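# Cap the open top of a clamped polarimeter tube

## Task

Put the closure on the open upper end of the polarimeter tube held in its clamp, matching the reference picture named manual. The tube must remain vertical in the clamp and the stand must not be moved. The glass breaks, and the task fails, if it drops more than a few centimetres.

## Robot and tools

ROBOT. Two UR-type arms, left_arm and right_arm, each with a Robotiq 140 two-finger gripper. The fingers are rigid and cannot fold. Each arm sits on its own carriage on one shared floor track: left_rail carries left_arm and is always on the +y side, right_rail carries right_arm. An arm's base is at x = 0, y = its carriage's position_m, z = 0.04 m, facing +x. Keep the carriages roughly 0.78 m apart or more.

SCENE FRAME. All reported positions use one frame fixed to the table. The table top is z = 0 and +z is up. +x is the direction the arms face, and +y is to their left. The track lies along y at x = 0, with y = 0 at its centre. The table starts at x = 0.17 m. On each gripper, +z points along the fingers and the fingers close along its y axis. end_effector_position is the spot between the closed pads, and the fingertips extend about 33 mm past it. A camera block sticks out about 10 cm toward the gripper's +x.

execute_actions(actions, cameras). This tool runs a list of actions in order. An action may have "rows", "steps", "until", and left_rail / right_rail commands.
- "rows": up to 15 rows. Each row is used for one control step (1/30 s).
- Each row is one list of 18 numbers, all in [-1, 1]. The first 9 are left_arm/dx, dy, dz, rx, ry, rz, then left_gripper/position, force_limit, speed. The last 9 are the same for right_arm and right_gripper.
- dx..rz are an offset, not a pose. They count from that arm's Hand target as it stood when the action began, and use that Hand target's own axes. Every row counts from that same start, not from the row before it. 1.0 means 0.6 m, or 180 degrees for rx, ry, rz, which together form one rotation vector.
- An arm sent six zeros is asked to hold its Hand target.
- The gripper numbers are absolute settings. position +1 is fully open (140 mm), the pads meet near -0.8, and -1 closes until blocked. force_limit runs from about 14 N at -1 to 58 N at +1. speed runs from about 30 mm/s at -1 to 250 mm/s at +1. A faster close grips harder.
- "steps" is 1 to 450 and defaults to 15. After the last row, the arms keep heading to that row's target.
- "until" checks rail fields only, e.g. {"left_rail": {"position_status": ["!=", "moving"]}}, or {"all": {"status": "ended"}}.
- Rail commands: position_m is an absolute place along y in metres (left_rail -0.8 to 1.5, right_rail -1.5 to 0.8). speed_m_s runs 0.01 to 1, and acceleration_factor runs 0.1 to 1. {"stop": true} brakes the carriage. Let a carriage arrive before aiming its arm at scene points. An out-of-range value makes the whole call refused.
- For gentle motion with rows, increase the offsets gradually, about 0.01 per row.

move(target, speed, blend, stop_force, zero, blocking, cameras). This plans straight gripper paths.
- target is one 18-number row, or a list of up to 15 rows, in the same layout as above. All offsets count from the Hand targets at the move's start.
- speed is in m/s, from 0.002 to 3.2, default 0.25. blend is the corner rounding in metres.
- stop_force is 4 to 120 N and ends an arm's path when it meets resistance. Use it slowly when approaching contact. Leave it out when backing off something, and don't rely on it while the gripper rotates. zero controls re-zeroing of the force baseline.
- blocking=false returns early. If you use it, call wait or stop before sending rows or another move.
- The result adds a "move:" line giving the ending (done, off_target, held, fault, moving) and limits (paced, held).

Other tools.
- wait(seconds 0-10) lets time run.
- stop() brakes a running move.
- zoom_image(camera, region [x0,y0,x1,y1], at most 504 px each way) enlarges part of a recent image. The cameras are cam_high, cam_low, cam_mat, cam_tube, cam_left_wrist and cam_right_wrist, all 672x504.
- show_instructions() shows the reference image.
- zero_wrist_force(arm) re-zeros a wrist sensor.
- read_manual(section) returns licence text only.
- finished_scene(scene) ends the scene permanently.

RESULTS.
- Each arm reports end_effector_position (m), end_effector_quat_wxyz and velocities, plus Hand target, the base that the next offsets count from.
- Joint positions are listed per arm: rail, shoulder pan, shoulder lift, elbow, wrist 1, wrist 2, wrist 3.
- The results also show joint torques, motor temperatures, and Wrist force/torque in the gripper's own axes.
- object_status: 0 moving, 1 blocked while opening, 2 blocked while closing (a real grip), 3 reached the target or the pads met.
- position_measured is in counts: 3 fully open, 230 pads touching.
- Rail position_status: moving, done, contact_stop, time_out, stopped, stopped_with_arm, stopped_for_other_arm, stopped_for_other_carriage. position_answer: taken or not_taken.
- If a gripper stops short of its target, send the missing distance as a new offset.

AVOID.
- Letting the cap or the tube fall, or knocking the stand.
- Putting anything off the table.
- Fast contacts, or aiming past a firm surface. Arms are stiff, and an external force around 150 N, or joint torque at its limit, stops the arm for 10 s.
- Any contact between the two arms or their carriages.
- Heavy twisting loads on the gripper.
- Holding an arm stretched out or straining for a long time, which overheats motors.
- Commanding orientation changes larger than about 32 degrees at a time.

Each tool is called after "Call:" by a JSON object that holds its "method" and its "body".

Reference images:

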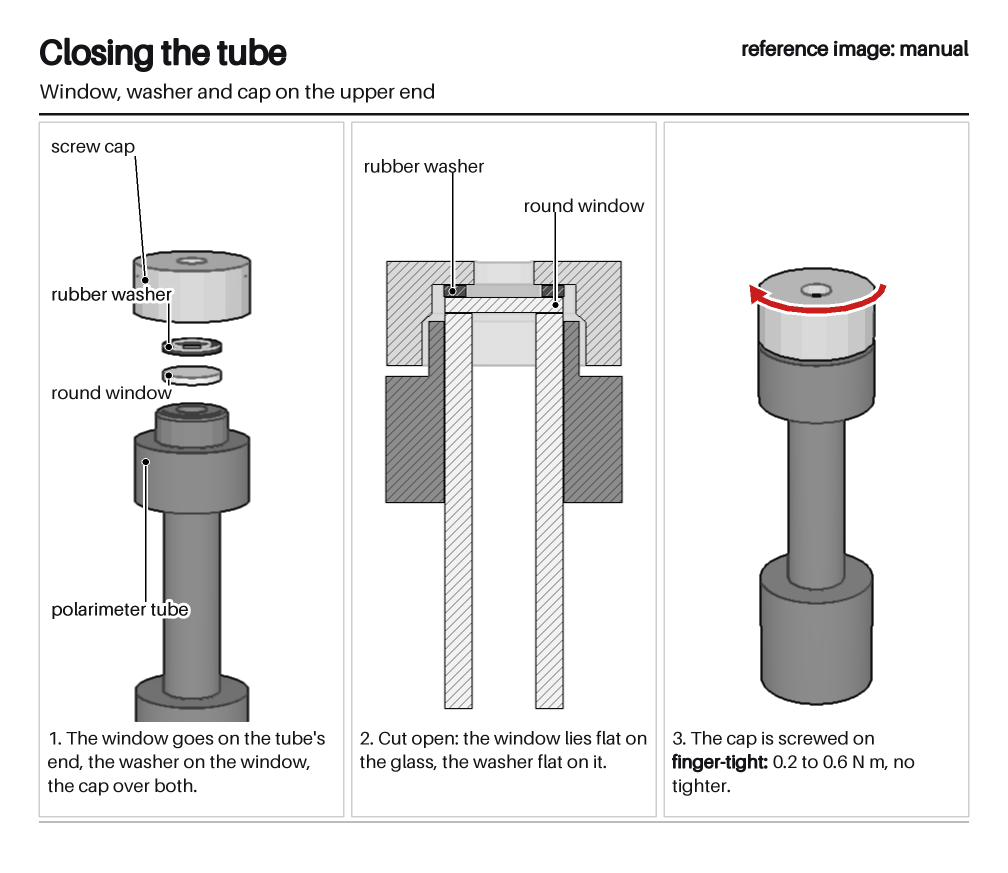

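## Session

Call:
{"method": "execute_actions", "body": {"actions": []}}

Scene clock: 0.00 s.
left_arm: end_effector_position=(+0.3563, +0.5122, +0.5790) position_measured=3 object_status=3 end_effector_quat_wxyz=(+0.000, +0.000, +1.000, +0.000) | right_arm: end_effector_position=(+0.3563, -0.3970, +0.5790) position_measured=3 object_status=3 end_effector_quat_wxyz=(+0.000, +0.000, +1.000, +0.000)
Joint positions: left_arm=[0.434 -0.281 -2.157 1.821 -1.235 -1.571 -0.28] | right_arm=[-0.476 -0.281 -2.157 1.821 -1.235 -1.571 -0.281]
Joint velocities: within noise
Joint torques (N m): no reading
Motor temperatures (°C): left_arm=[43 37 39 44 45 49] | right_arm=[38 40 36 47 46 51]
Wrist force (N): no reading
Wrist torque (N m): no reading
Wrist force, peak (N): no reading
Hand target: left_arm +0.3563, +0.5122, +0.5790; +0.000, +0.000, +1.000, +0.000 | right_arm +0.3563, -0.3970, +0.5790; +0.000, +0.000, +1.000, +0.000
Tool commands: left_gripper/position=+1.0 left_gripper/force_limit=+1.0 left_gripper/speed=+1.0 right_gripper/position=+1.0 right_gripper/force_limit=+1.0 right_gripper/speed=+1.0
left_rail: position_m=0.434 position_status=done
right_rail: position_m=-0.476 position_status=done

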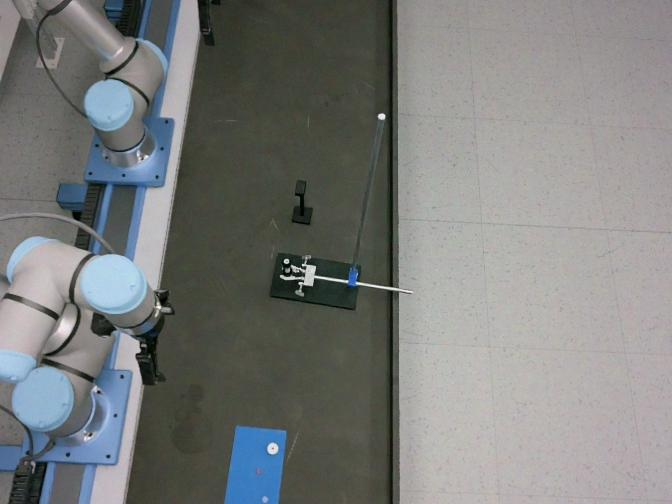

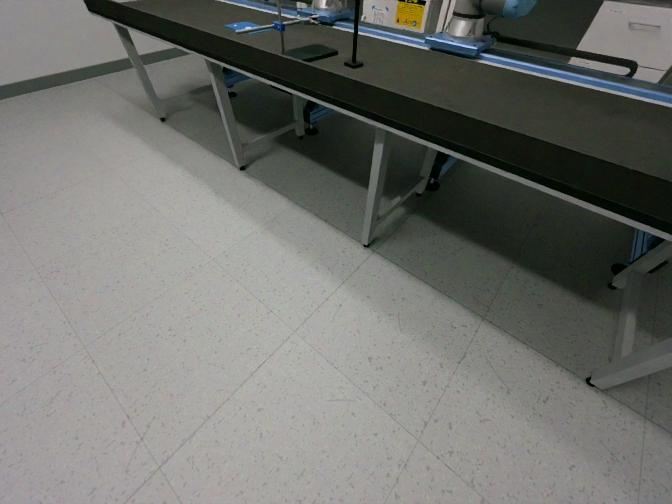

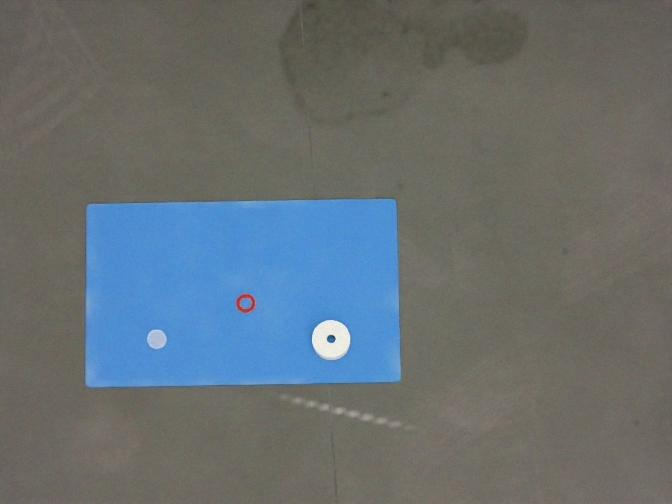

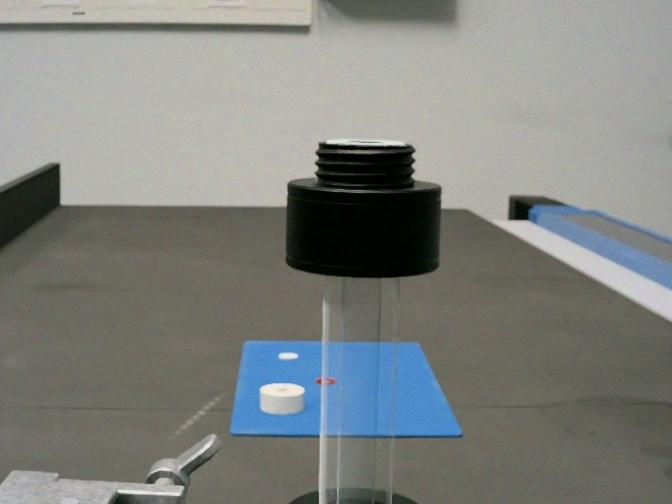

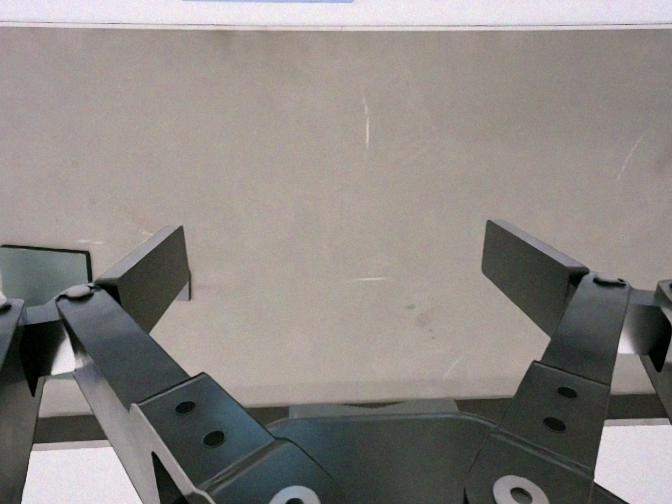

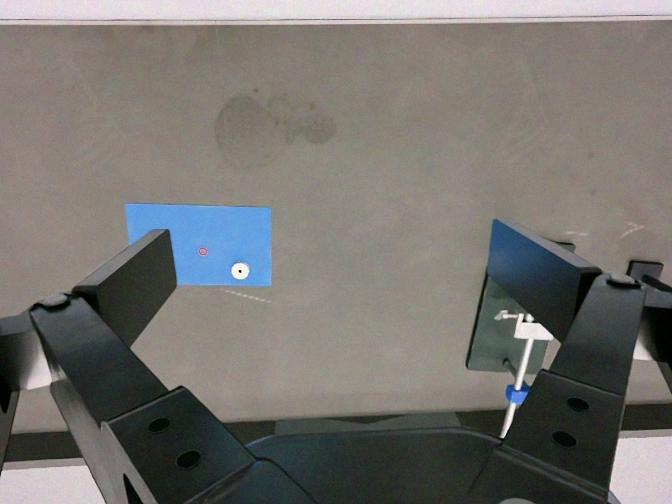

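Call:
{"method": "zoom_image", "body": {"camera": "cam_mat", "region": [80, 190, 410, 390]}}

Call:
{"method": "zoom_image", "body": {"camera": "cam_tube", "region": [220, 100, 520, 325]}}

Call:
{"method": "zoom_image", "body": {"camera": "cam_high", "region": [250, 230, 430, 320]}}

Call:
{"method": "zoom_image", "body": {"camera": "cam_tube", "region": [0, 300, 504, 504]}}

Scaled by 1.527 from the camera's 672x504 image, which has a finer 960x720 frame.

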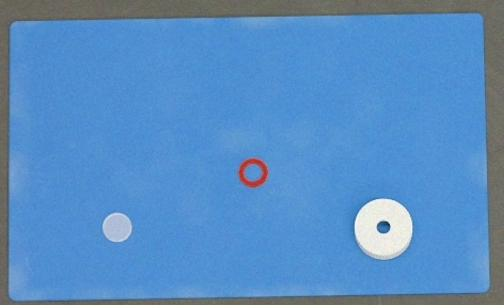

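Scaled by 1.680 from the camera's 672x504 image, which has a finer 960x720 frame.

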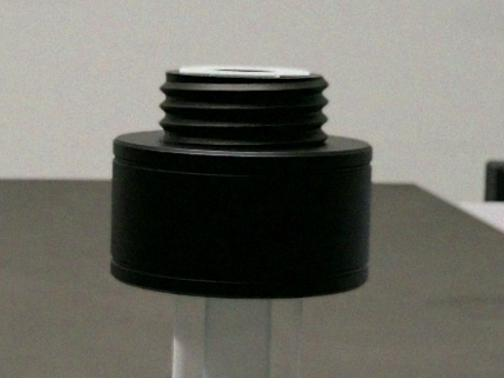

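Scaled by 2.800 from the camera's 672x504 image, which has a finer 960x720 frame.

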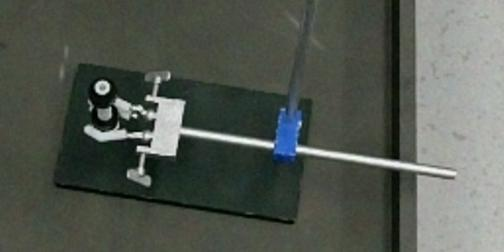

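Scaled by 1.000.

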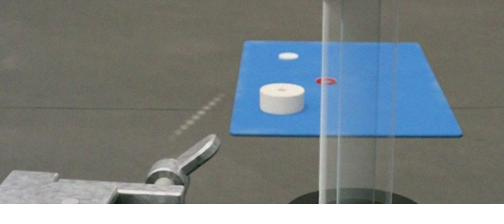

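Call:
{"method": "move", "body": {"target": [0,0,0,0,0,0,1,1,1, -0.3387,-0.48,0.715,0,0,0,-0.3,-1,0], "speed": 0.35, "cameras": ["cam_mat","cam_right_wrist","cam_high"]}}

Scene clock: 84.10 s.
left_arm: end_effector_position=(+0.3563, +0.5122, +0.5790) position_measured=3 object_status=3 end_effector_quat_wxyz=(+0.000, +0.000, +1.000, +0.000) | right_arm: end_effector_position=(+0.5595, -0.6849, +0.1502) position_measured=167 object_status=3 end_effector_quat_wxyz=(+0.000, +0.000, +1.000, +0.000)
Joint positions: left_arm=[0.434 -0.281 -2.157 1.821 -1.235 -1.571 -0.281] | right_arm=[-0.476 -0.654 -1.58 2.223 -2.214 -1.571 -0.654]
Joint torques (N m): left_arm=[0.26 2.13 -48.25 -4.42 -0.41 0.25] | right_arm=[-7.59 -24.96 -57.08 -7.05 3.07 -1.87]
Wrist force (N): left_arm=[0.1 -0.2 -0.1] | right_arm=[-0.8 0.5 -0.8]
Wrist torque (N m): left_arm=[-0.04 -0.01 0.00] | right_arm=[0.09 0.13 0.33]
Wrist force, peak (N): left_arm=[0.4 -0.3 0.7] | right_arm=[1.0 1.2 -2.3]
Hand target: left_arm +0.3563, +0.5122, +0.5790; +0.000, +0.000, +1.000, +0.000 | right_arm +0.5596, -0.6850, +0.1500; +0.000, +0.000, +1.000, +0.000
Off the commanded pose: left_arm 0.000 m, 0 deg | right_arm 0.000 m, 0 deg.
left_rail: position_m=0.434 position_status=done
right_rail: position_m=-0.476 position_status=done
move: done
camera_calibration:
cam_right_wrist: T_world_to_cam=[[0.0112436, 0.998848, 0.0466408, 0.669921], [0.949761, -0.0252577, 0.311956, -0.596387], [0.312775, 0.04079, -0.948951, 0.174415], [0, 0, 0, 1]] pos_world=[0.50434, -0.691328, 0.320312]
Images, in order (width x height): cam_high 672x504, cam_mat 672x504, cam_right_wrist 672x504.

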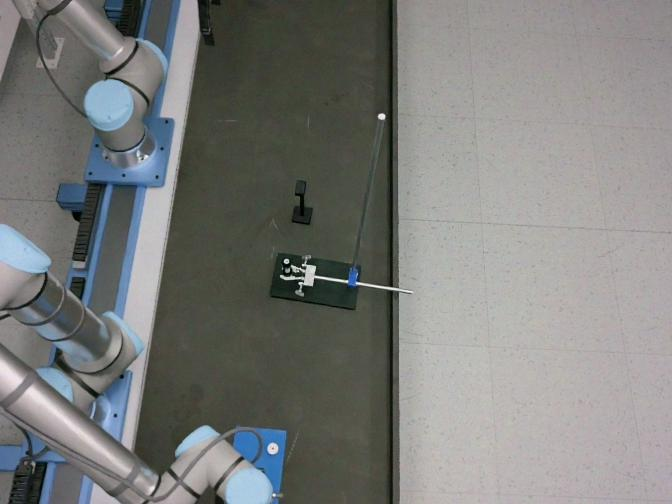

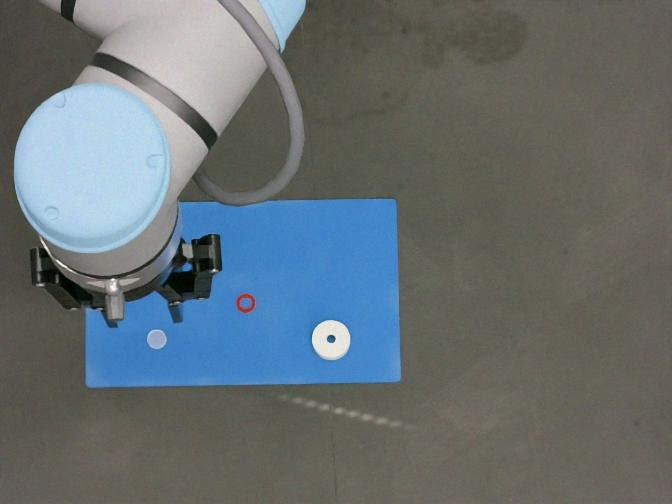

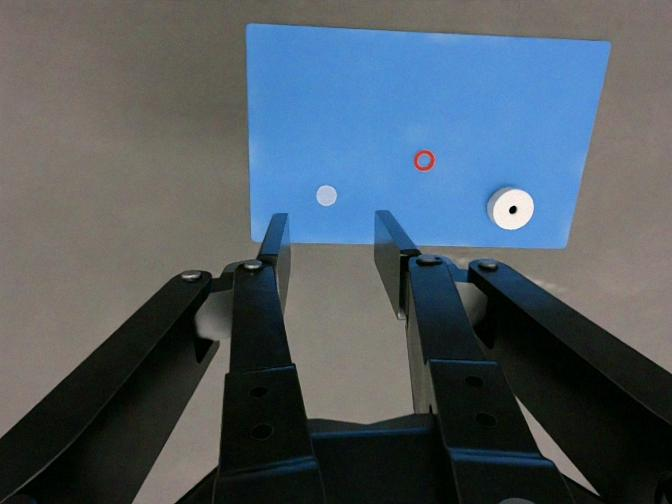

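Call:
{"method": "move", "body": {"target": [0,0,0,0,0,0,1,1,1, 0,0,0.15,0,0,0,-0.3,-1,0], "speed": 0.2, "cameras": ["cam_mat","cam_right_wrist"]}}

Call:
{"method": "zoom_image", "body": {"camera": "cam_right_wrist", "region": [230, 130, 430, 330]}}

Call:
{"method": "zoom_image", "body": {"camera": "cam_mat", "region": [60, 240, 260, 390]}}

Scene clock: 108.53 s.
left_arm: end_effector_position=(+0.3563, +0.5122, +0.5790) position_measured=3 object_status=3 end_effector_quat_wxyz=(+0.000, +0.000, +1.000, +0.000) | right_arm: end_effector_position=(+0.5596, -0.6850, +0.0602) position_measured=167 object_status=3 end_effector_quat_wxyz=(+0.000, +0.000, +1.000, +0.000)
Joint positions: left_arm=[0.434 -0.281 -2.157 1.821 -1.235 -1.571 -0.281] | right_arm=[-0.476 -0.654 -1.451 2.298 -2.418 -1.571 -0.654]
Joint torques (N m): left_arm=[0.17 1.27 -47.53 -4.24 -0.17 0.28] | right_arm=[8.11 -26.88 -24.34 -6.58 -3.17 2.44]
Wrist force (N): left_arm=[0.1 -0.1 0.2] | right_arm=[-0.5 -0.1 -0.8]
Wrist torque (N m): left_arm=[-0.02 -0.04 0.00] | right_arm=[-0.01 0.08 0.26]
Wrist force, peak (N): left_arm=[0.3 -0.3 0.8] | right_arm=[-1.3 -0.1 -2.5]
Hand target: left_arm +0.3563, +0.5122, +0.5790; +0.000, +0.000, +1.000, +0.000 | right_arm +0.5596, -0.6850, +0.0600; +0.000, +0.000, +1.000, +0.000
Off the commanded pose: left_arm 0.000 m, 0 deg | right_arm 0.000 m, 0 deg.
left_rail: position_m=0.434 position_status=done
right_rail: position_m=-0.476 position_status=done
move: done
camera_calibration:
cam_right_wrist: T_world_to_cam=[[0.0112484, 0.998848, 0.0466423, 0.674215], [0.949761, -0.0252627, 0.311955, -0.568411], [0.312775, 0.0407901, -0.948951, 0.0889821], [0, 0, 0, 1]] pos_world=[0.50444, -0.691428, 0.230312]
Images, in order (width x height): cam_mat 672x504, cam_right_wrist 672x504.

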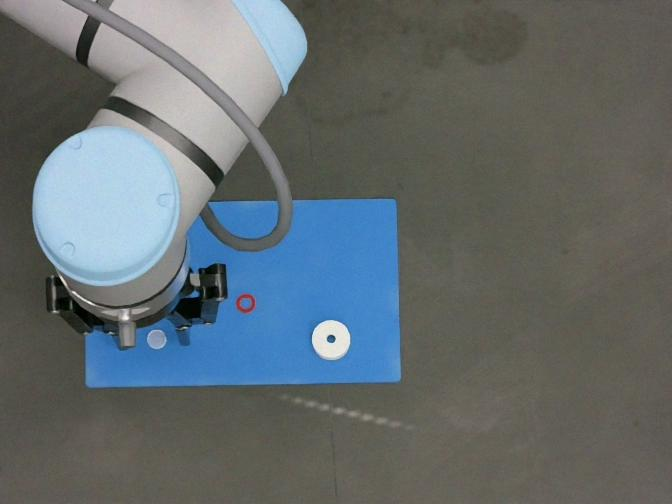

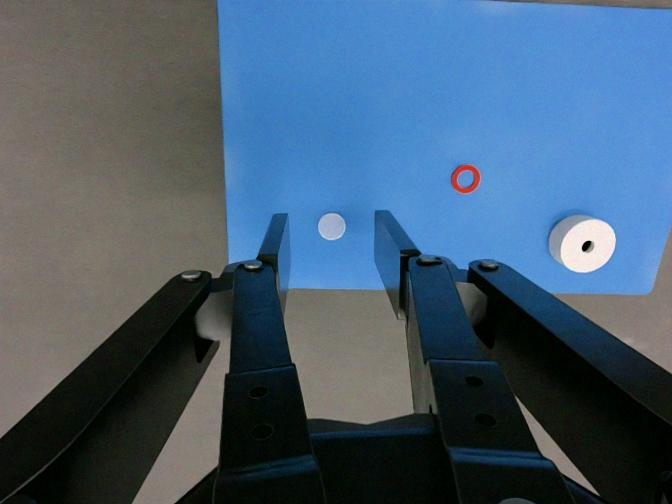

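Scaled by 2.520 from the camera's 672x504 image, which has a finer 960x720 frame.

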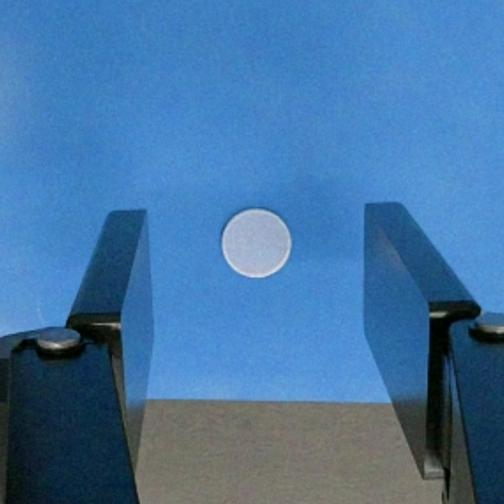

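Scaled by 2.520 from the camera's 672x504 image, which has a finer 960x720 frame.

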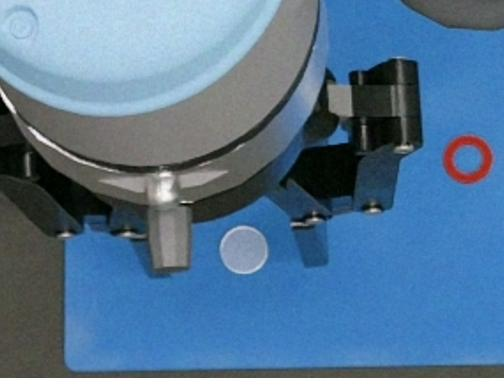

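Call:
{"method": "move", "body": {"target": [[0,0,0,0,0,0,1,1,1, 0,0,0.02,0,0,0,-0.3,-1,0]], "speed": 0.1}}

Call:
{"method": "move", "body": {"target": [0,0,0,0,0,0,1,1,1, 0,0,0.04,0,0,0,-0.3,-1,0], "speed": 0.008, "stop_force": 4, "cameras": ["cam_right_wrist"]}}

Scene clock: 119.83 s.
left_arm: end_effector_position=(+0.3563, +0.5122, +0.5790) position_measured=3 object_status=3 end_effector_quat_wxyz=(+0.000, +0.000, +1.000, +0.000) | right_arm: end_effector_position=(+0.5596, -0.6850, +0.0482) position_measured=167 object_status=3 end_effector_quat_wxyz=(+0.000, +0.000, +1.000, +0.000)
Joint positions: left_arm=[0.434 -0.281 -2.157 1.821 -1.235 -1.571 -0.281] | right_arm=[-0.476 -0.654 -1.431 2.306 -2.446 -1.571 -0.654]
Joint torques (N m): left_arm=[-0.18 1.3 -47.69 -4.46 -0.45 0.27] | right_arm=[6.66 -26.42 -23.81 -6.72 -3.75 2.33]
Wrist force (N): left_arm=[0.0 0.2 -0.1] | right_arm=[-0.2 0.2 -0.4]
Wrist torque (N m): left_arm=[0.05 -0.01 0.01] | right_arm=[0.04 0.02 0.26]
Wrist force, peak (N): left_arm=[-0.2 -0.3 0.9] | right_arm=[-0.8 -0.3 -0.8]
Hand target: left_arm +0.3563, +0.5122, +0.5790; +0.000, +0.000, +1.000, +0.000 | right_arm +0.5596, -0.6850, +0.0480; +0.000, +0.000, +1.000, +0.000
Off the commanded pose: left_arm 0.000 m, 0 deg | right_arm 0.000 m, 0 deg.
left_rail: position_m=0.434 position_status=done
right_rail: position_m=-0.476 position_status=done
move: done

Scene clock: 122.97 s.
left_arm: end_effector_position=(+0.3563, +0.5122, +0.5790) position_measured=3 object_status=3 end_effector_quat_wxyz=(+0.000, +0.000, +1.000, +0.000) | right_arm: end_effector_position=(+0.5596, -0.6850, +0.0355) position_measured=167 object_status=3 end_effector_quat_wxyz=(+0.000, +0.000, +1.000, +0.000)
Joint positions: left_arm=[0.434 -0.281 -2.157 1.821 -1.235 -1.571 -0.281] | right_arm=[-0.476 -0.654 -1.409 2.314 -2.475 -1.571 -0.654]
Joint torques (N m): left_arm=[1.23 1.68 -48.18 -4.26 -0.33 0.44] | right_arm=[6.09 -52.65 -46.29 -2.83 -3.2 2.1]
Wrist force (N): left_arm=[0.5 0.1 0.1] | right_arm=[-0.6 -0.2 -3.0]
Wrist torque (N m): left_arm=[0.02 -0.11 0.01] | right_arm=[0.07 0.05 0.26]
Wrist force, peak (N): left_arm=[0.2 -0.9 0.2] | right_arm=[6.0 3.8 -20.8]
Hand target: left_arm +0.3563, +0.5122, +0.5790; +0.000, +0.000, +1.000, +0.000 | right_arm +0.5596, -0.6850, +0.0355; +0.000, +0.000, +1.000, +0.000 (not the last commanded pose)
Off the commanded pose: left_arm 0.000 m, 0 deg | right_arm 0.012 m, 0 deg.
left_rail: position_m=0.434 position_status=done
right_rail: position_m=-0.476 position_status=done
move: contact (right_arm)
camera_calibration:
cam_right_wrist: T_world_to_cam=[[0.0112486, 0.998848, 0.0466413, 0.675367], [0.94979, -0.0252587, 0.311865, -0.5607], [0.312684, 0.0407914, -0.948981, 0.065595], [0, 0, 0, 1]] pos_world=[0.50444, -0.691428, 0.205611]
Images, in order (width x height): cam_right_wrist 672x504.

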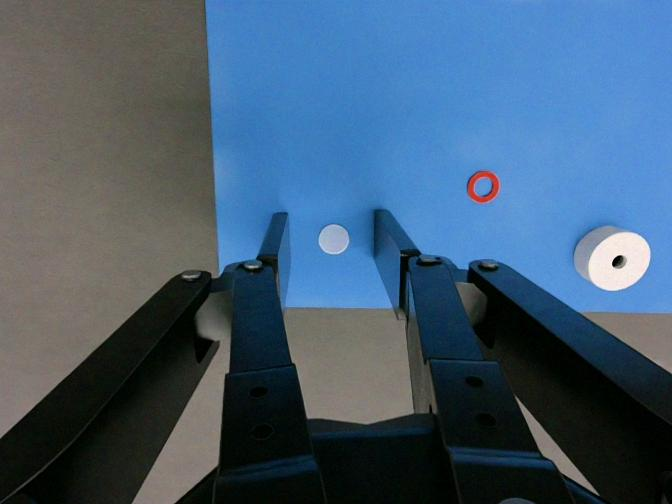

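Call:
{"method": "move", "body": {"target": [0,0,0,0,0,0,1,1,1, 0,0,-0.0011,0,0,0,-0.3,-1,0], "speed": 0.01}}

Call:
{"method": "execute_actions", "body": {"actions": [{"rows":[[0,0,0,0,0,0,1,1,1, 0,0,0,0,0,0,-1,-1,-1]],"steps":60}], "cameras": ["cam_right_wrist"]}}

Call:
{"method": "zoom_image", "body": {"camera": "cam_right_wrist", "region": [270, 170, 400, 300]}}

Scene clock: 130.73 s.
left_arm: end_effector_position=(+0.3563, +0.5122, +0.5790) position_measured=3 object_status=3 end_effector_quat_wxyz=(+0.000, +0.000, +1.000, +0.000) | right_arm: end_effector_position=(+0.5596, -0.6850, +0.0362) position_measured=167 object_status=3 end_effector_quat_wxyz=(+0.000, +0.000, +1.000, +0.000)
Joint positions: left_arm=[0.434 -0.281 -2.157 1.821 -1.235 -1.571 -0.281] | right_arm=[-0.476 -0.654 -1.41 2.314 -2.474 -1.571 -0.654]
Joint torques (N m): left_arm=[0.92 2.35 -48 -4.15 -0.43 0.3] | right_arm=[6.32 -54.69 -48.47 -2.42 -0.79 2.27]
Wrist force (N): left_arm=[0.2 0.1 0.2] | right_arm=[-0.1 -0.3 -0.2]
Wrist torque (N m): left_arm=[0.03 -0.05 0.00] | right_arm=[-0.06 -0.01 0.27]
Wrist force, peak (N): left_arm=[0.3 0.8 0.4] | right_arm=[-0.4 -0.3 -3.6]
Hand target: left_arm +0.3563, +0.5122, +0.5790; +0.000, +0.000, +1.000, +0.000 | right_arm +0.5596, -0.6850, +0.0362; +0.000, +0.000, +1.000, +0.000
Off the commanded pose: left_arm 0.000 m, 0 deg | right_arm 0.000 m, 0 deg.
left_rail: position_m=0.434 position_status=done
right_rail: position_m=-0.476 position_status=done
move: done

Scene clock: 132.93 s.
left_arm: end_effector_position=(+0.3563, +0.5122, +0.5790) position_measured=3 object_status=3 end_effector_quat_wxyz=(+0.000, +0.000, +1.000, +0.000) | right_arm: end_effector_position=(+0.5596, -0.6850, +0.0362) position_measured=209 object_status=2 end_effector_quat_wxyz=(+0.000, +0.000, +1.000, +0.000)
Joint positions: left_arm=[0.434 -0.281 -2.157 1.821 -1.235 -1.571 -0.281] | right_arm=[-0.476 -0.654 -1.411 2.314 -2.474 -1.571 -0.654]
Joint torques (N m): left_arm=[0.81 2.41 -48.61 -3.79 -0.2 0.23] | right_arm=[8.68 -14.42 -7.96 -1.44 0.7 2.45]
Wrist force (N): left_arm=[-0.2 0.0 -0.1] | right_arm=[0.4 -1.2 -29.8]
Wrist torque (N m): left_arm=[0.00 0.04 0.00] | right_arm=[-0.03 0.02 0.27]
Wrist force, peak (N): left_arm=[0.5 0.3 0.6] | right_arm=[0.6 -0.9 -30.2]
Hand target: left_arm +0.3563, +0.5122, +0.5790; +0.000, +0.000, +1.000, +0.000 | right_arm +0.5596, -0.6850, +0.0362; +0.000, +0.000, +1.000, +0.000
Off the commanded pose: left_arm 0.000 m, 0 deg | right_arm 0.000 m, 0 deg.
left_rail: position_m=0.434 position_status=done
right_rail: position_m=-0.476 position_status=done
camera_calibration:
cam_right_wrist: T_world_to_cam=[[0.0112753, 0.998853, 0.0465461, 0.675344], [0.94976, -0.0252583, 0.311958, -0.560922], [0.312776, 0.0406902, -0.948955, 0.0661383], [0, 0, 0, 1]] pos_world=[0.50444, -0.691428, 0.206312]
Images, in order (width x height): cam_right_wrist 672x504.

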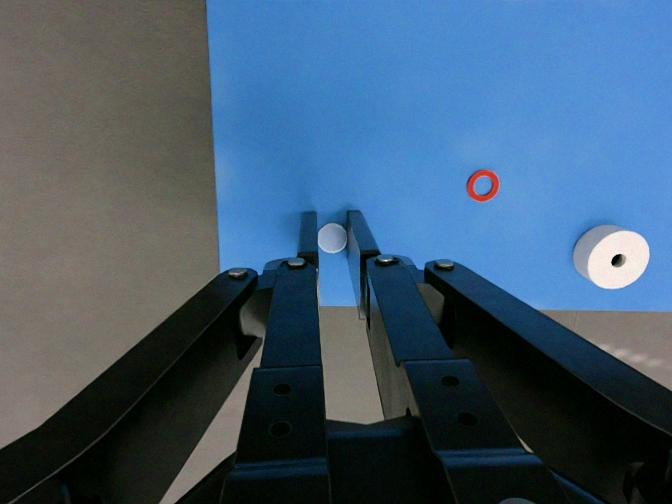

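Scaled by 3.877 from the camera's 672x504 image, which has a finer 960x720 frame.

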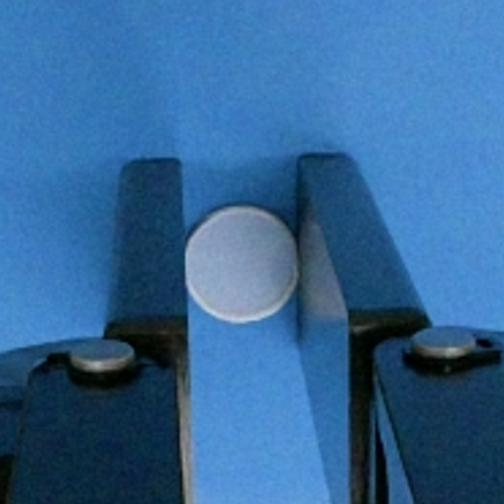

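Call:
{"method": "execute_actions", "body": {"actions": [{"rows":[[0,0,0,0,0,0,1,1,1, 0,0,0,0,0,0,-0.5,-1,-1],[0,0,-0.0004,0,0,0,1,1,1, 0,0,-0.0004,0,0,0,-0.5,-1,-1],[0,0,0,0,0,0,1,1,1, 0,0,-0.0008,0,0,0,-0.5,-1,-1],[0,0,0,0,0,0,1,1,1, 0,0,-0.0012,0,0,0,-0.5,-1,-1],[0,0,0,0,0,0,1,1,1, 0,0,-0.0016,0,0,0,-0.5,-1,-1],[0,0,0,0,0,0,1,1,1, 0,0,-0.002,0,0,0,-0.5,-1,-1],[0,0,0,0,0,0,1,1,1, 0,0,-0.0022,0,0,0,-0.5,-1,-1]],"steps":24},{"rows":[[0,0,0,0,0,0,1,1,1, 0,0,0,0,0,0,-1,-1,-1]],"steps":45}], "cameras": ["cam_right_wrist","cam_mat"]}}

Call:
{"method": "zoom_image", "body": {"camera": "cam_right_wrist", "region": [270, 170, 400, 300]}}

Scene clock: 143.33 s.
left_arm: end_effector_position=(+0.3563, +0.5122, +0.5790) position_measured=3 object_status=3 end_effector_quat_wxyz=(+0.000, +0.000, +1.000, +0.000) | right_arm: end_effector_position=(+0.5596, -0.6850, +0.0375) position_measured=209 object_status=2 end_effector_quat_wxyz=(+0.000, +0.000, +1.000, +0.000)
Joint positions: left_arm=[0.434 -0.281 -2.157 1.821 -1.235 -1.571 -0.281] | right_arm=[-0.476 -0.654 -1.413 2.313 -2.471 -1.571 -0.654]
Joint torques (N m): left_arm=[0.22 3.98 -45.42 -5.47 -0.11 0.12] | right_arm=[4.98 -54.23 -46.02 -2.83 3.2 2.11]
Wrist force (N): left_arm=[-0.2 0.2 0.3] | right_arm=[-0.3 -0.1 -1.1]
Wrist torque (N m): left_arm=[0.04 0.03 0.00] | right_arm=[-0.04 0.10 0.26]
Wrist force, peak (N): left_arm=[-0.1 -0.4 0.8] | right_arm=[-0.3 -0.9 -31.3]
Hand target: left_arm +0.3563, +0.5122, +0.5790; +0.000, +0.000, +1.000, +0.000 | right_arm +0.5596, -0.6850, +0.0375; +0.000, +0.000, +1.000, +0.000
Off the commanded pose: left_arm 0.000 m, 0 deg | right_arm 0.000 m, 0 deg.
left_rail: position_m=0.434 position_status=done
right_rail: position_m=-0.476 position_status=done
camera_calibration:
cam_right_wrist: T_world_to_cam=[[0.0112484, 0.998848, 0.0466423, 0.675274], [0.949761, -0.0252627, 0.311955, -0.56133], [0.312775, 0.0407901, -0.948951, 0.0674409], [0, 0, 0, 1]] pos_world=[0.50444, -0.691428, 0.207612]
Images, in order (width x height): cam_mat 672x504, cam_right_wrist 672x504.

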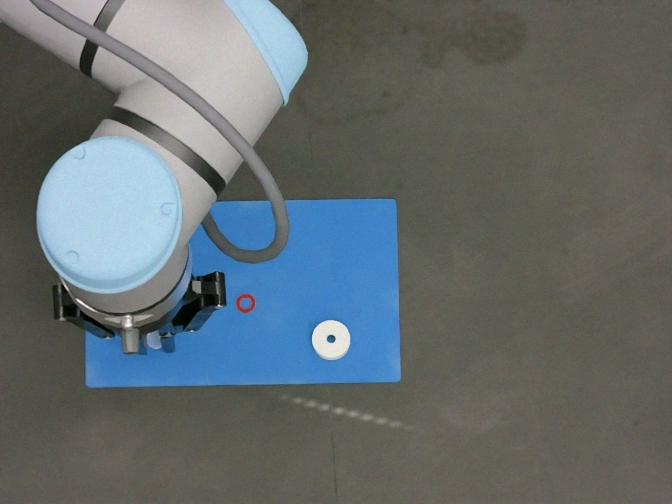

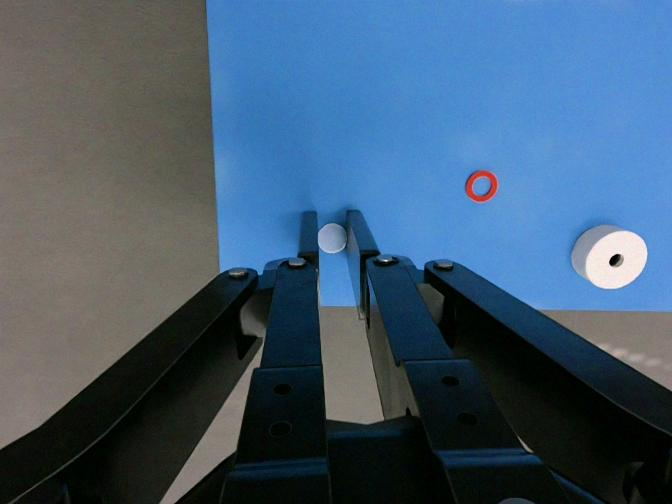

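Scaled by 3.877 from the camera's 672x504 image, which has a finer 960x720 frame.

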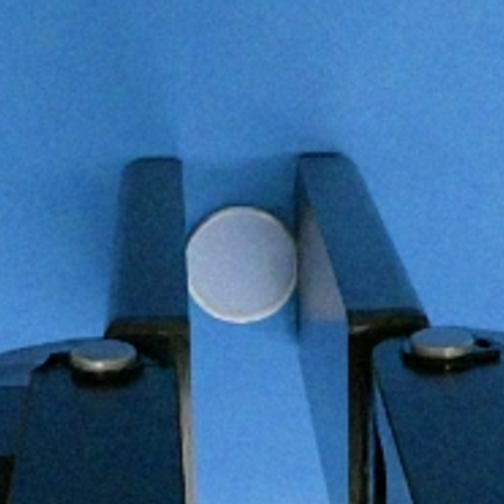

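Call:
{"method": "move", "body": {"target": [[0,0,0,0,0,0,1,1,1, 0,0,-0.4042,0,0,0,-1,-1,-1],[0,0,0,0,0,0,1,1,1, -0.0373,0.95,-0.4042,0,0,0,-1,-1,-1]], "speed": [0.2,0.35], "blend": [0.05,0]}}

Call:
{"method": "move", "body": {"target": [0,0,0,0,0,0,1,1,1, 0,0.125,0,0,0,0,-1,-1,-1], "speed": 0.2, "cameras": ["cam_high","cam_tube","cam_right_wrist","cam_low"]}}

Call:
{"method": "zoom_image", "body": {"camera": "cam_tube", "region": [200, 0, 536, 252]}}

Call:
{"method": "zoom_image", "body": {"camera": "cam_right_wrist", "region": [240, 150, 440, 300]}}

Scene clock: 164.87 s.
left_arm: end_effector_position=(+0.3563, +0.5122, +0.5790) position_measured=3 object_status=3 end_effector_quat_wxyz=(+0.000, +0.000, +1.000, +0.000) | right_arm: end_effector_position=(+0.5819, -0.1152, +0.2800) position_measured=209 object_status=2 end_effector_quat_wxyz=(+0.000, +0.000, +1.000, +0.000)
Joint positions: left_arm=[0.434 -0.281 -2.157 1.821 -1.235 -1.571 -0.281] | right_arm=[-0.476 0.297 -1.552 1.933 -1.952 -1.571 0.297]
Joint torques (N m): left_arm=[-0.92 4.14 -41.5 -5.99 -0.48 0.35] | right_arm=[8.02 -34.61 -62.45 -2.79 -4.06 3]
Wrist force (N): left_arm=[0.2 0.2 0.0] | right_arm=[-0.1 0.2 -0.3]
Wrist torque (N m): left_arm=[0.05 -0.05 0.00] | right_arm=[0.08 -0.04 -0.02]
Wrist force, peak (N): left_arm=[0.5 0.4 0.7] | right_arm=[-0.1 3.2 0.1]
Hand target: left_arm +0.3563, +0.5122, +0.5790; +0.000, +0.000, +1.000, +0.000 | right_arm +0.5820, -0.1150, +0.2800; +0.000, +0.000, +1.000, +0.000
Off the commanded pose: left_arm 0.000 m, 0 deg | right_arm 0.000 m, 0 deg.
left_rail: position_m=0.434 position_status=done
right_rail: position_m=-0.476 position_status=done
move: done

Scene clock: 165.90 s.
left_arm: end_effector_position=(+0.3563, +0.5122, +0.5790) position_measured=3 object_status=3 end_effector_quat_wxyz=(+0.000, +0.000, +1.000, +0.000) | right_arm: end_effector_position=(+0.5819, -0.0402, +0.2800) position_measured=209 object_status=2 end_effector_quat_wxyz=(+0.000, +0.000, +1.000, +0.000)
Joint positions: left_arm=[0.434 -0.281 -2.157 1.821 -1.235 -1.571 -0.281] | right_arm=[-0.476 0.4 -1.482 1.859 -1.948 -1.571 0.4]
Joint torques (N m): left_arm=[-0.83 3.27 -41.45 -6.33 -0.32 0.21] | right_arm=[9.74 -35.04 -63.66 -2.89 -4.08 2.63]
Wrist force (N): left_arm=[-0.1 -0.4 -0.2] | right_arm=[-0.3 0.0 -0.4]
Wrist torque (N m): left_arm=[-0.08 0.03 0.00] | right_arm=[0.02 0.00 -0.02]
Wrist force, peak (N): left_arm=[0.0 0.5 0.6] | right_arm=[-0.2 1.7 -0.4]
Hand target: left_arm +0.3563, +0.5122, +0.5790; +0.000, +0.000, +1.000, +0.000 | right_arm +0.5820, -0.0400, +0.2800; +0.000, +0.000, +1.000, +0.000
Off the commanded pose: left_arm 0.000 m, 0 deg | right_arm 0.000 m, 0 deg.
left_rail: position_m=0.434 position_status=done
right_rail: position_m=-0.476 position_status=done
move: done
camera_calibration:
cam_right_wrist: T_world_to_cam=[[0.0112484, 0.998848, 0.0466423, 0.0197534], [0.949761, -0.0252627, 0.311955, -0.641967], [0.312775, 0.0407901, -0.948951, 0.264258], [0, 0, 0, 1]] pos_world=[0.52684, -0.0467275, 0.450112]
Images, in order (width x height): cam_high 672x504, cam_low 672x504, cam_tube 672x504, cam_right_wrist 672x504.

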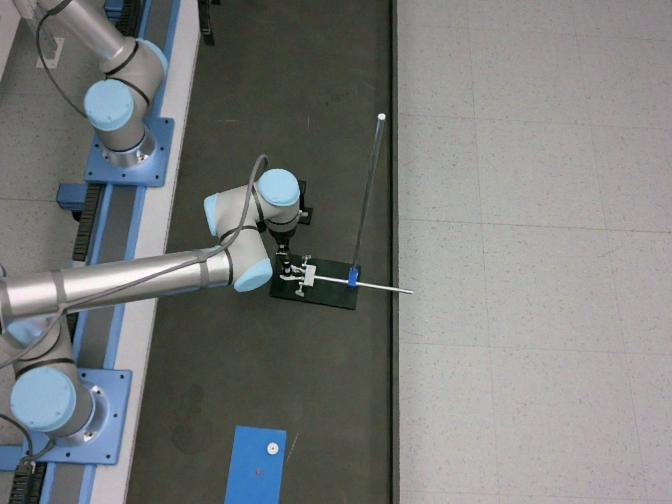

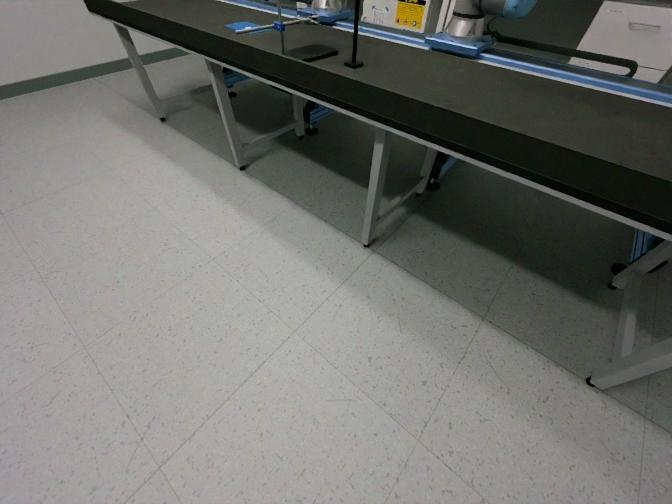

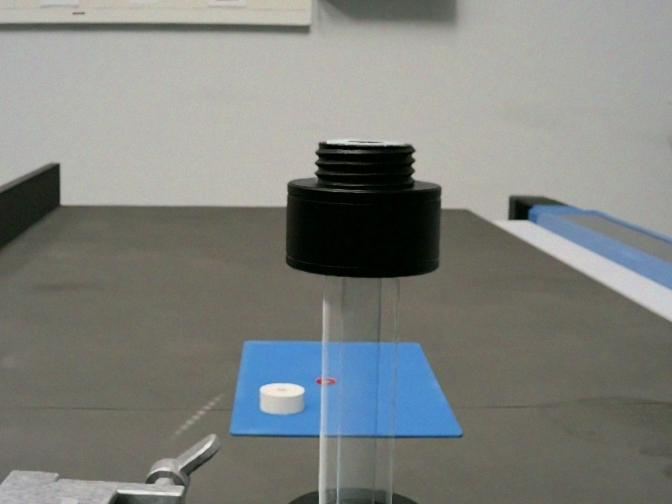

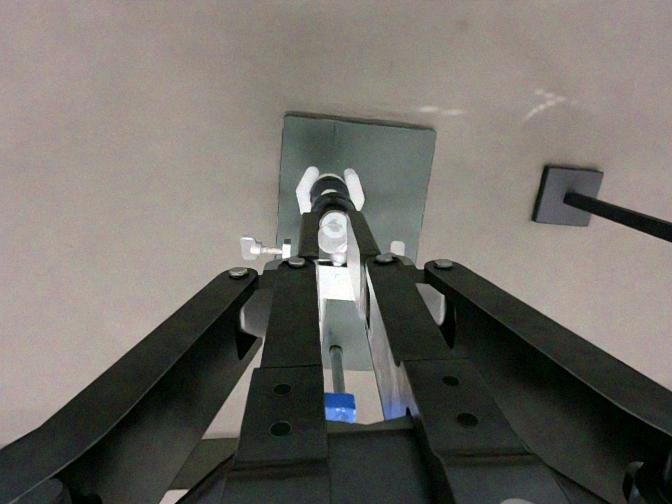

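Scaled by 1.500 from the camera's 672x504 image, which has a finer 960x720 frame.

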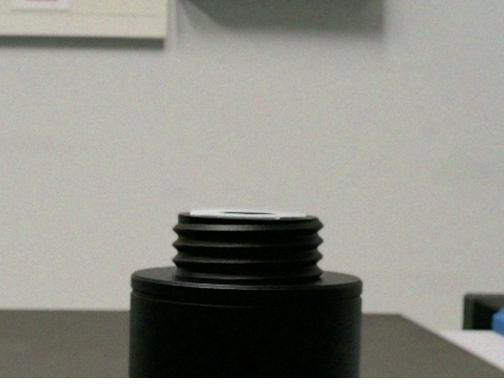

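Scaled by 2.520 from the camera's 672x504 image, which has a finer 960x720 frame.

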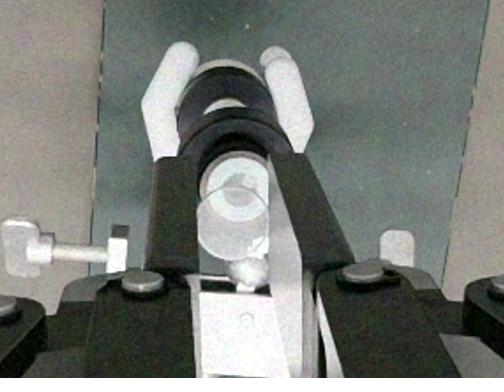

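Call:
{"method": "move", "body": {"target": [0,0,0,0,0,0,1,1,1, 0,0.0025,0.03,0,0,0,-1,-1,-1], "speed": 0.06, "cameras": ["cam_tube","cam_right_wrist"]}}

Call:
{"method": "zoom_image", "body": {"camera": "cam_tube", "region": [240, 0, 490, 190]}}

Call:
{"method": "zoom_image", "body": {"camera": "cam_right_wrist", "region": [270, 170, 400, 300]}}

Scene clock: 175.90 s.
left_arm: end_effector_position=(+0.3563, +0.5122, +0.5790) position_measured=3 object_status=3 end_effector_quat_wxyz=(+0.000, +0.000, +1.000, +0.000) | right_arm: end_effector_position=(+0.5820, -0.0385, +0.2622) position_measured=209 object_status=2 end_effector_quat_wxyz=(+0.000, +0.000, +1.000, +0.000)
Joint positions: left_arm=[0.434 -0.281 -2.157 1.821 -1.235 -1.571 -0.281] | right_arm=[-0.476 0.403 -1.469 1.878 -1.98 -1.571 0.403]
Joint torques (N m): left_arm=[1.03 2.65 -41.12 -5.9 -0.21 0.37] | right_arm=[9.7 -36.43 -36.62 -7.11 -3.97 2.78]
Wrist force (N): left_arm=[0.1 -0.2 0.3] | right_arm=[-0.4 -0.2 -0.1]
Wrist torque (N m): left_arm=[-0.04 -0.03 0.01] | right_arm=[-0.01 0.04 -0.03]
Wrist force, peak (N): left_arm=[0.5 0.3 0.6] | right_arm=[-0.5 -0.5 -1.5]
Hand target: left_arm +0.3563, +0.5122, +0.5790; +0.000, +0.000, +1.000, +0.000 | right_arm +0.5820, -0.0385, +0.2620; +0.000, +0.000, +1.000, +0.000
Off the commanded pose: left_arm 0.000 m, 0 deg | right_arm 0.000 m, 0 deg.
left_rail: position_m=0.434 position_status=done
right_rail: position_m=-0.476 position_status=done
move: done
camera_calibration:
cam_right_wrist: T_world_to_cam=[[0.0112486, 0.998848, 0.0466413, 0.018786], [0.94979, -0.0252587, 0.311865, -0.636345], [0.312684, 0.0407914, -0.948981, 0.247353], [0, 0, 0, 1]] pos_world=[0.52684, -0.0449275, 0.432311]
Images, in order (width x height): cam_tube 672x504, cam_right_wrist 672x504.

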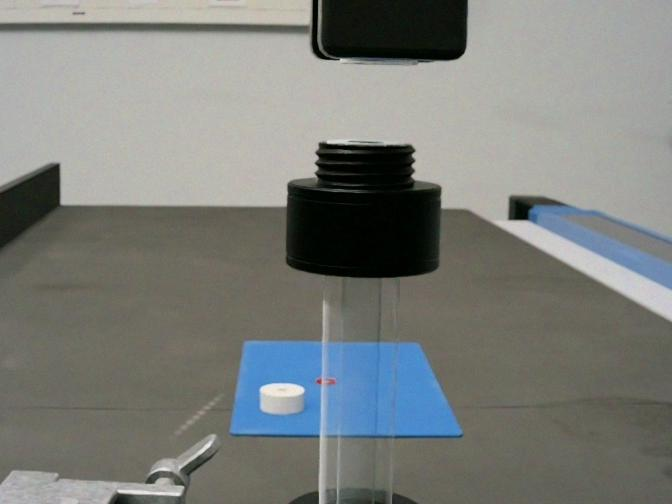

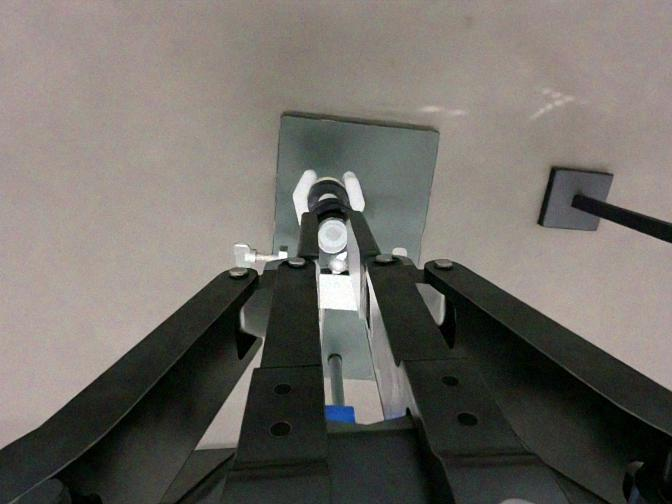

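Scaled by 2.016 from the camera's 672x504 image, which has a finer 960x720 frame.

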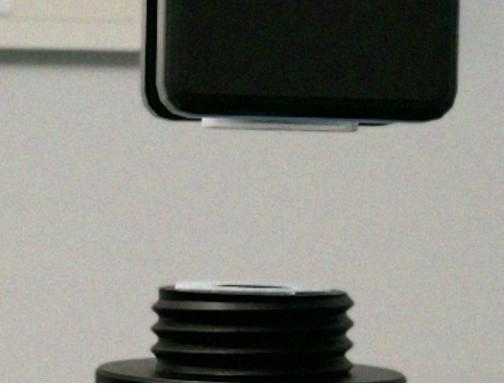

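Scaled by 3.877 from the camera's 672x504 image, which has a finer 960x720 frame.

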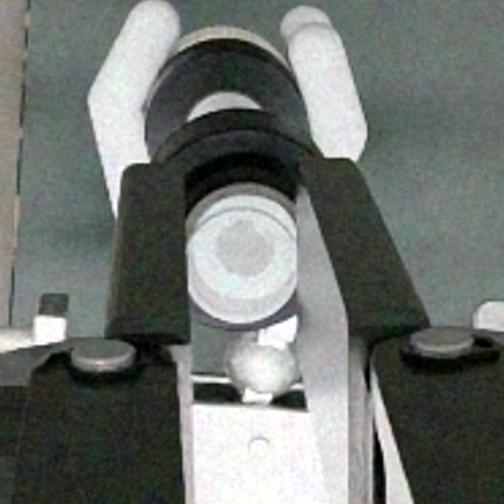

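Call:
{"method": "move", "body": {"target": [0,0,0,0,0,0,1,1,1, -0.0033,0.0002,0.02,0,0,0,-1,-1,-1], "speed": 0.05, "cameras": ["cam_tube","cam_right_wrist"]}}

Call:
{"method": "zoom_image", "body": {"camera": "cam_tube", "region": [280, 70, 460, 205]}}

Call:
{"method": "zoom_image", "body": {"camera": "cam_right_wrist", "region": [290, 190, 380, 280]}}

Scene clock: 191.37 s.
left_arm: end_effector_position=(+0.3563, +0.5122, +0.5790) position_measured=3 object_status=3 end_effector_quat_wxyz=(+0.000, +0.000, +1.000, +0.000) | right_arm: end_effector_position=(+0.5839, -0.0384, +0.2502) position_measured=209 object_status=2 end_effector_quat_wxyz=(+0.000, +0.000, +1.000, +0.000)
Joint positions: left_arm=[0.434 -0.281 -2.157 1.821 -1.235 -1.571 -0.281] | right_arm=[-0.476 0.402 -1.458 1.889 -2.002 -1.571 0.402]
Joint torques (N m): left_arm=[0.92 4.33 -40.94 -6.16 -0.39 0.47] | right_arm=[-11.44 -38.55 -37.27 -7.29 -4.18 -1.52]
Wrist force (N): left_arm=[-0.3 -0.1 -0.4] | right_arm=[-0.1 -0.4 -0.6]
Wrist torque (N m): left_arm=[-0.04 0.06 0.00] | right_arm=[-0.05 -0.02 0.11]
Wrist force, peak (N): left_arm=[-0.5 0.5 0.5] | right_arm=[-0.6 -0.5 -0.7]
Hand target: left_arm +0.3563, +0.5122, +0.5790; +0.000, +0.000, +1.000, +0.000 | right_arm +0.5839, -0.0384, +0.2500; +0.000, +0.000, +1.000, +0.000
Off the commanded pose: left_arm 0.000 m, 0 deg | right_arm 0.000 m, 0 deg.
left_rail: position_m=0.434 position_status=done
right_rail: position_m=-0.476 position_status=done
move: done
camera_calibration:
cam_right_wrist: T_world_to_cam=[[0.0112484, 0.998848, 0.0466423, 0.0192241], [0.949761, -0.0252627, 0.311955, -0.634427], [0.312775, 0.0407901, -0.948951, 0.235308], [0, 0, 0, 1]] pos_world=[0.52874, -0.0448275, 0.420312]
Images, in order (width x height): cam_tube 672x504, cam_right_wrist 672x504.

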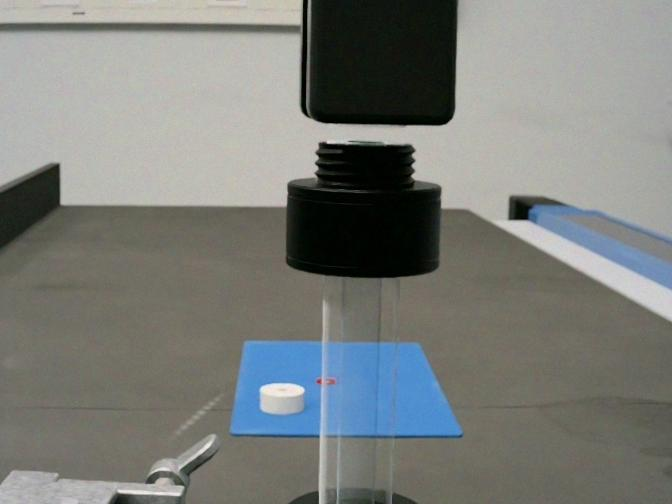

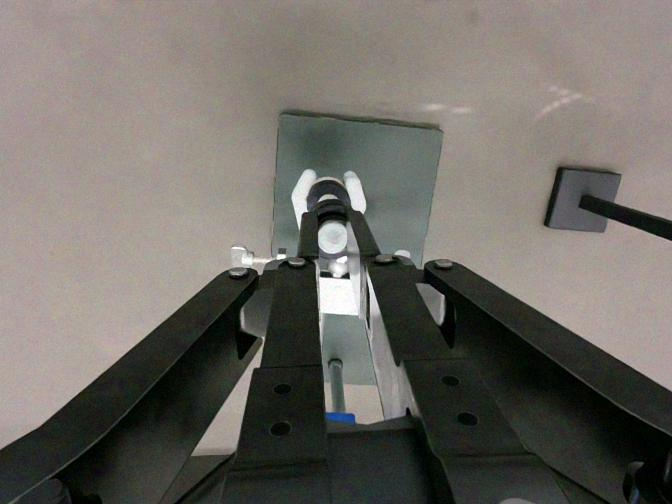

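Scaled by 2.800 from the camera's 672x504 image, which has a finer 960x720 frame.

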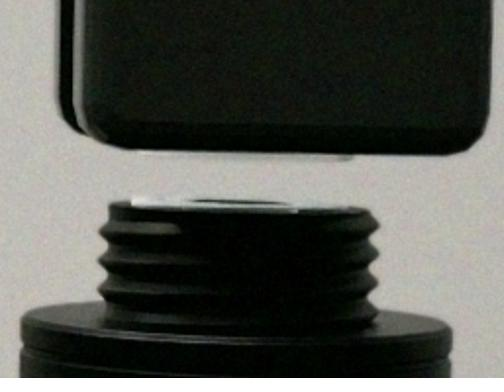

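Scaled by 5.600 from the camera's 672x504 image, which has a finer 960x720 frame.

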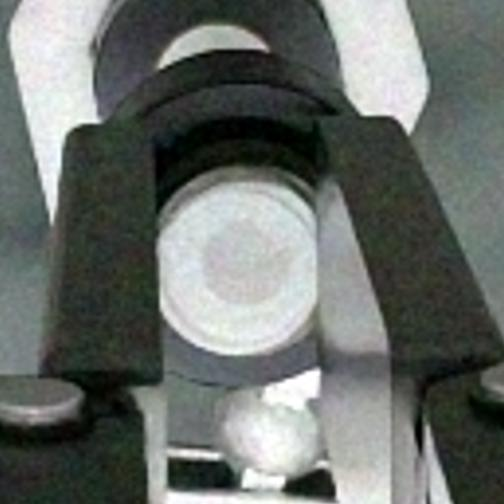

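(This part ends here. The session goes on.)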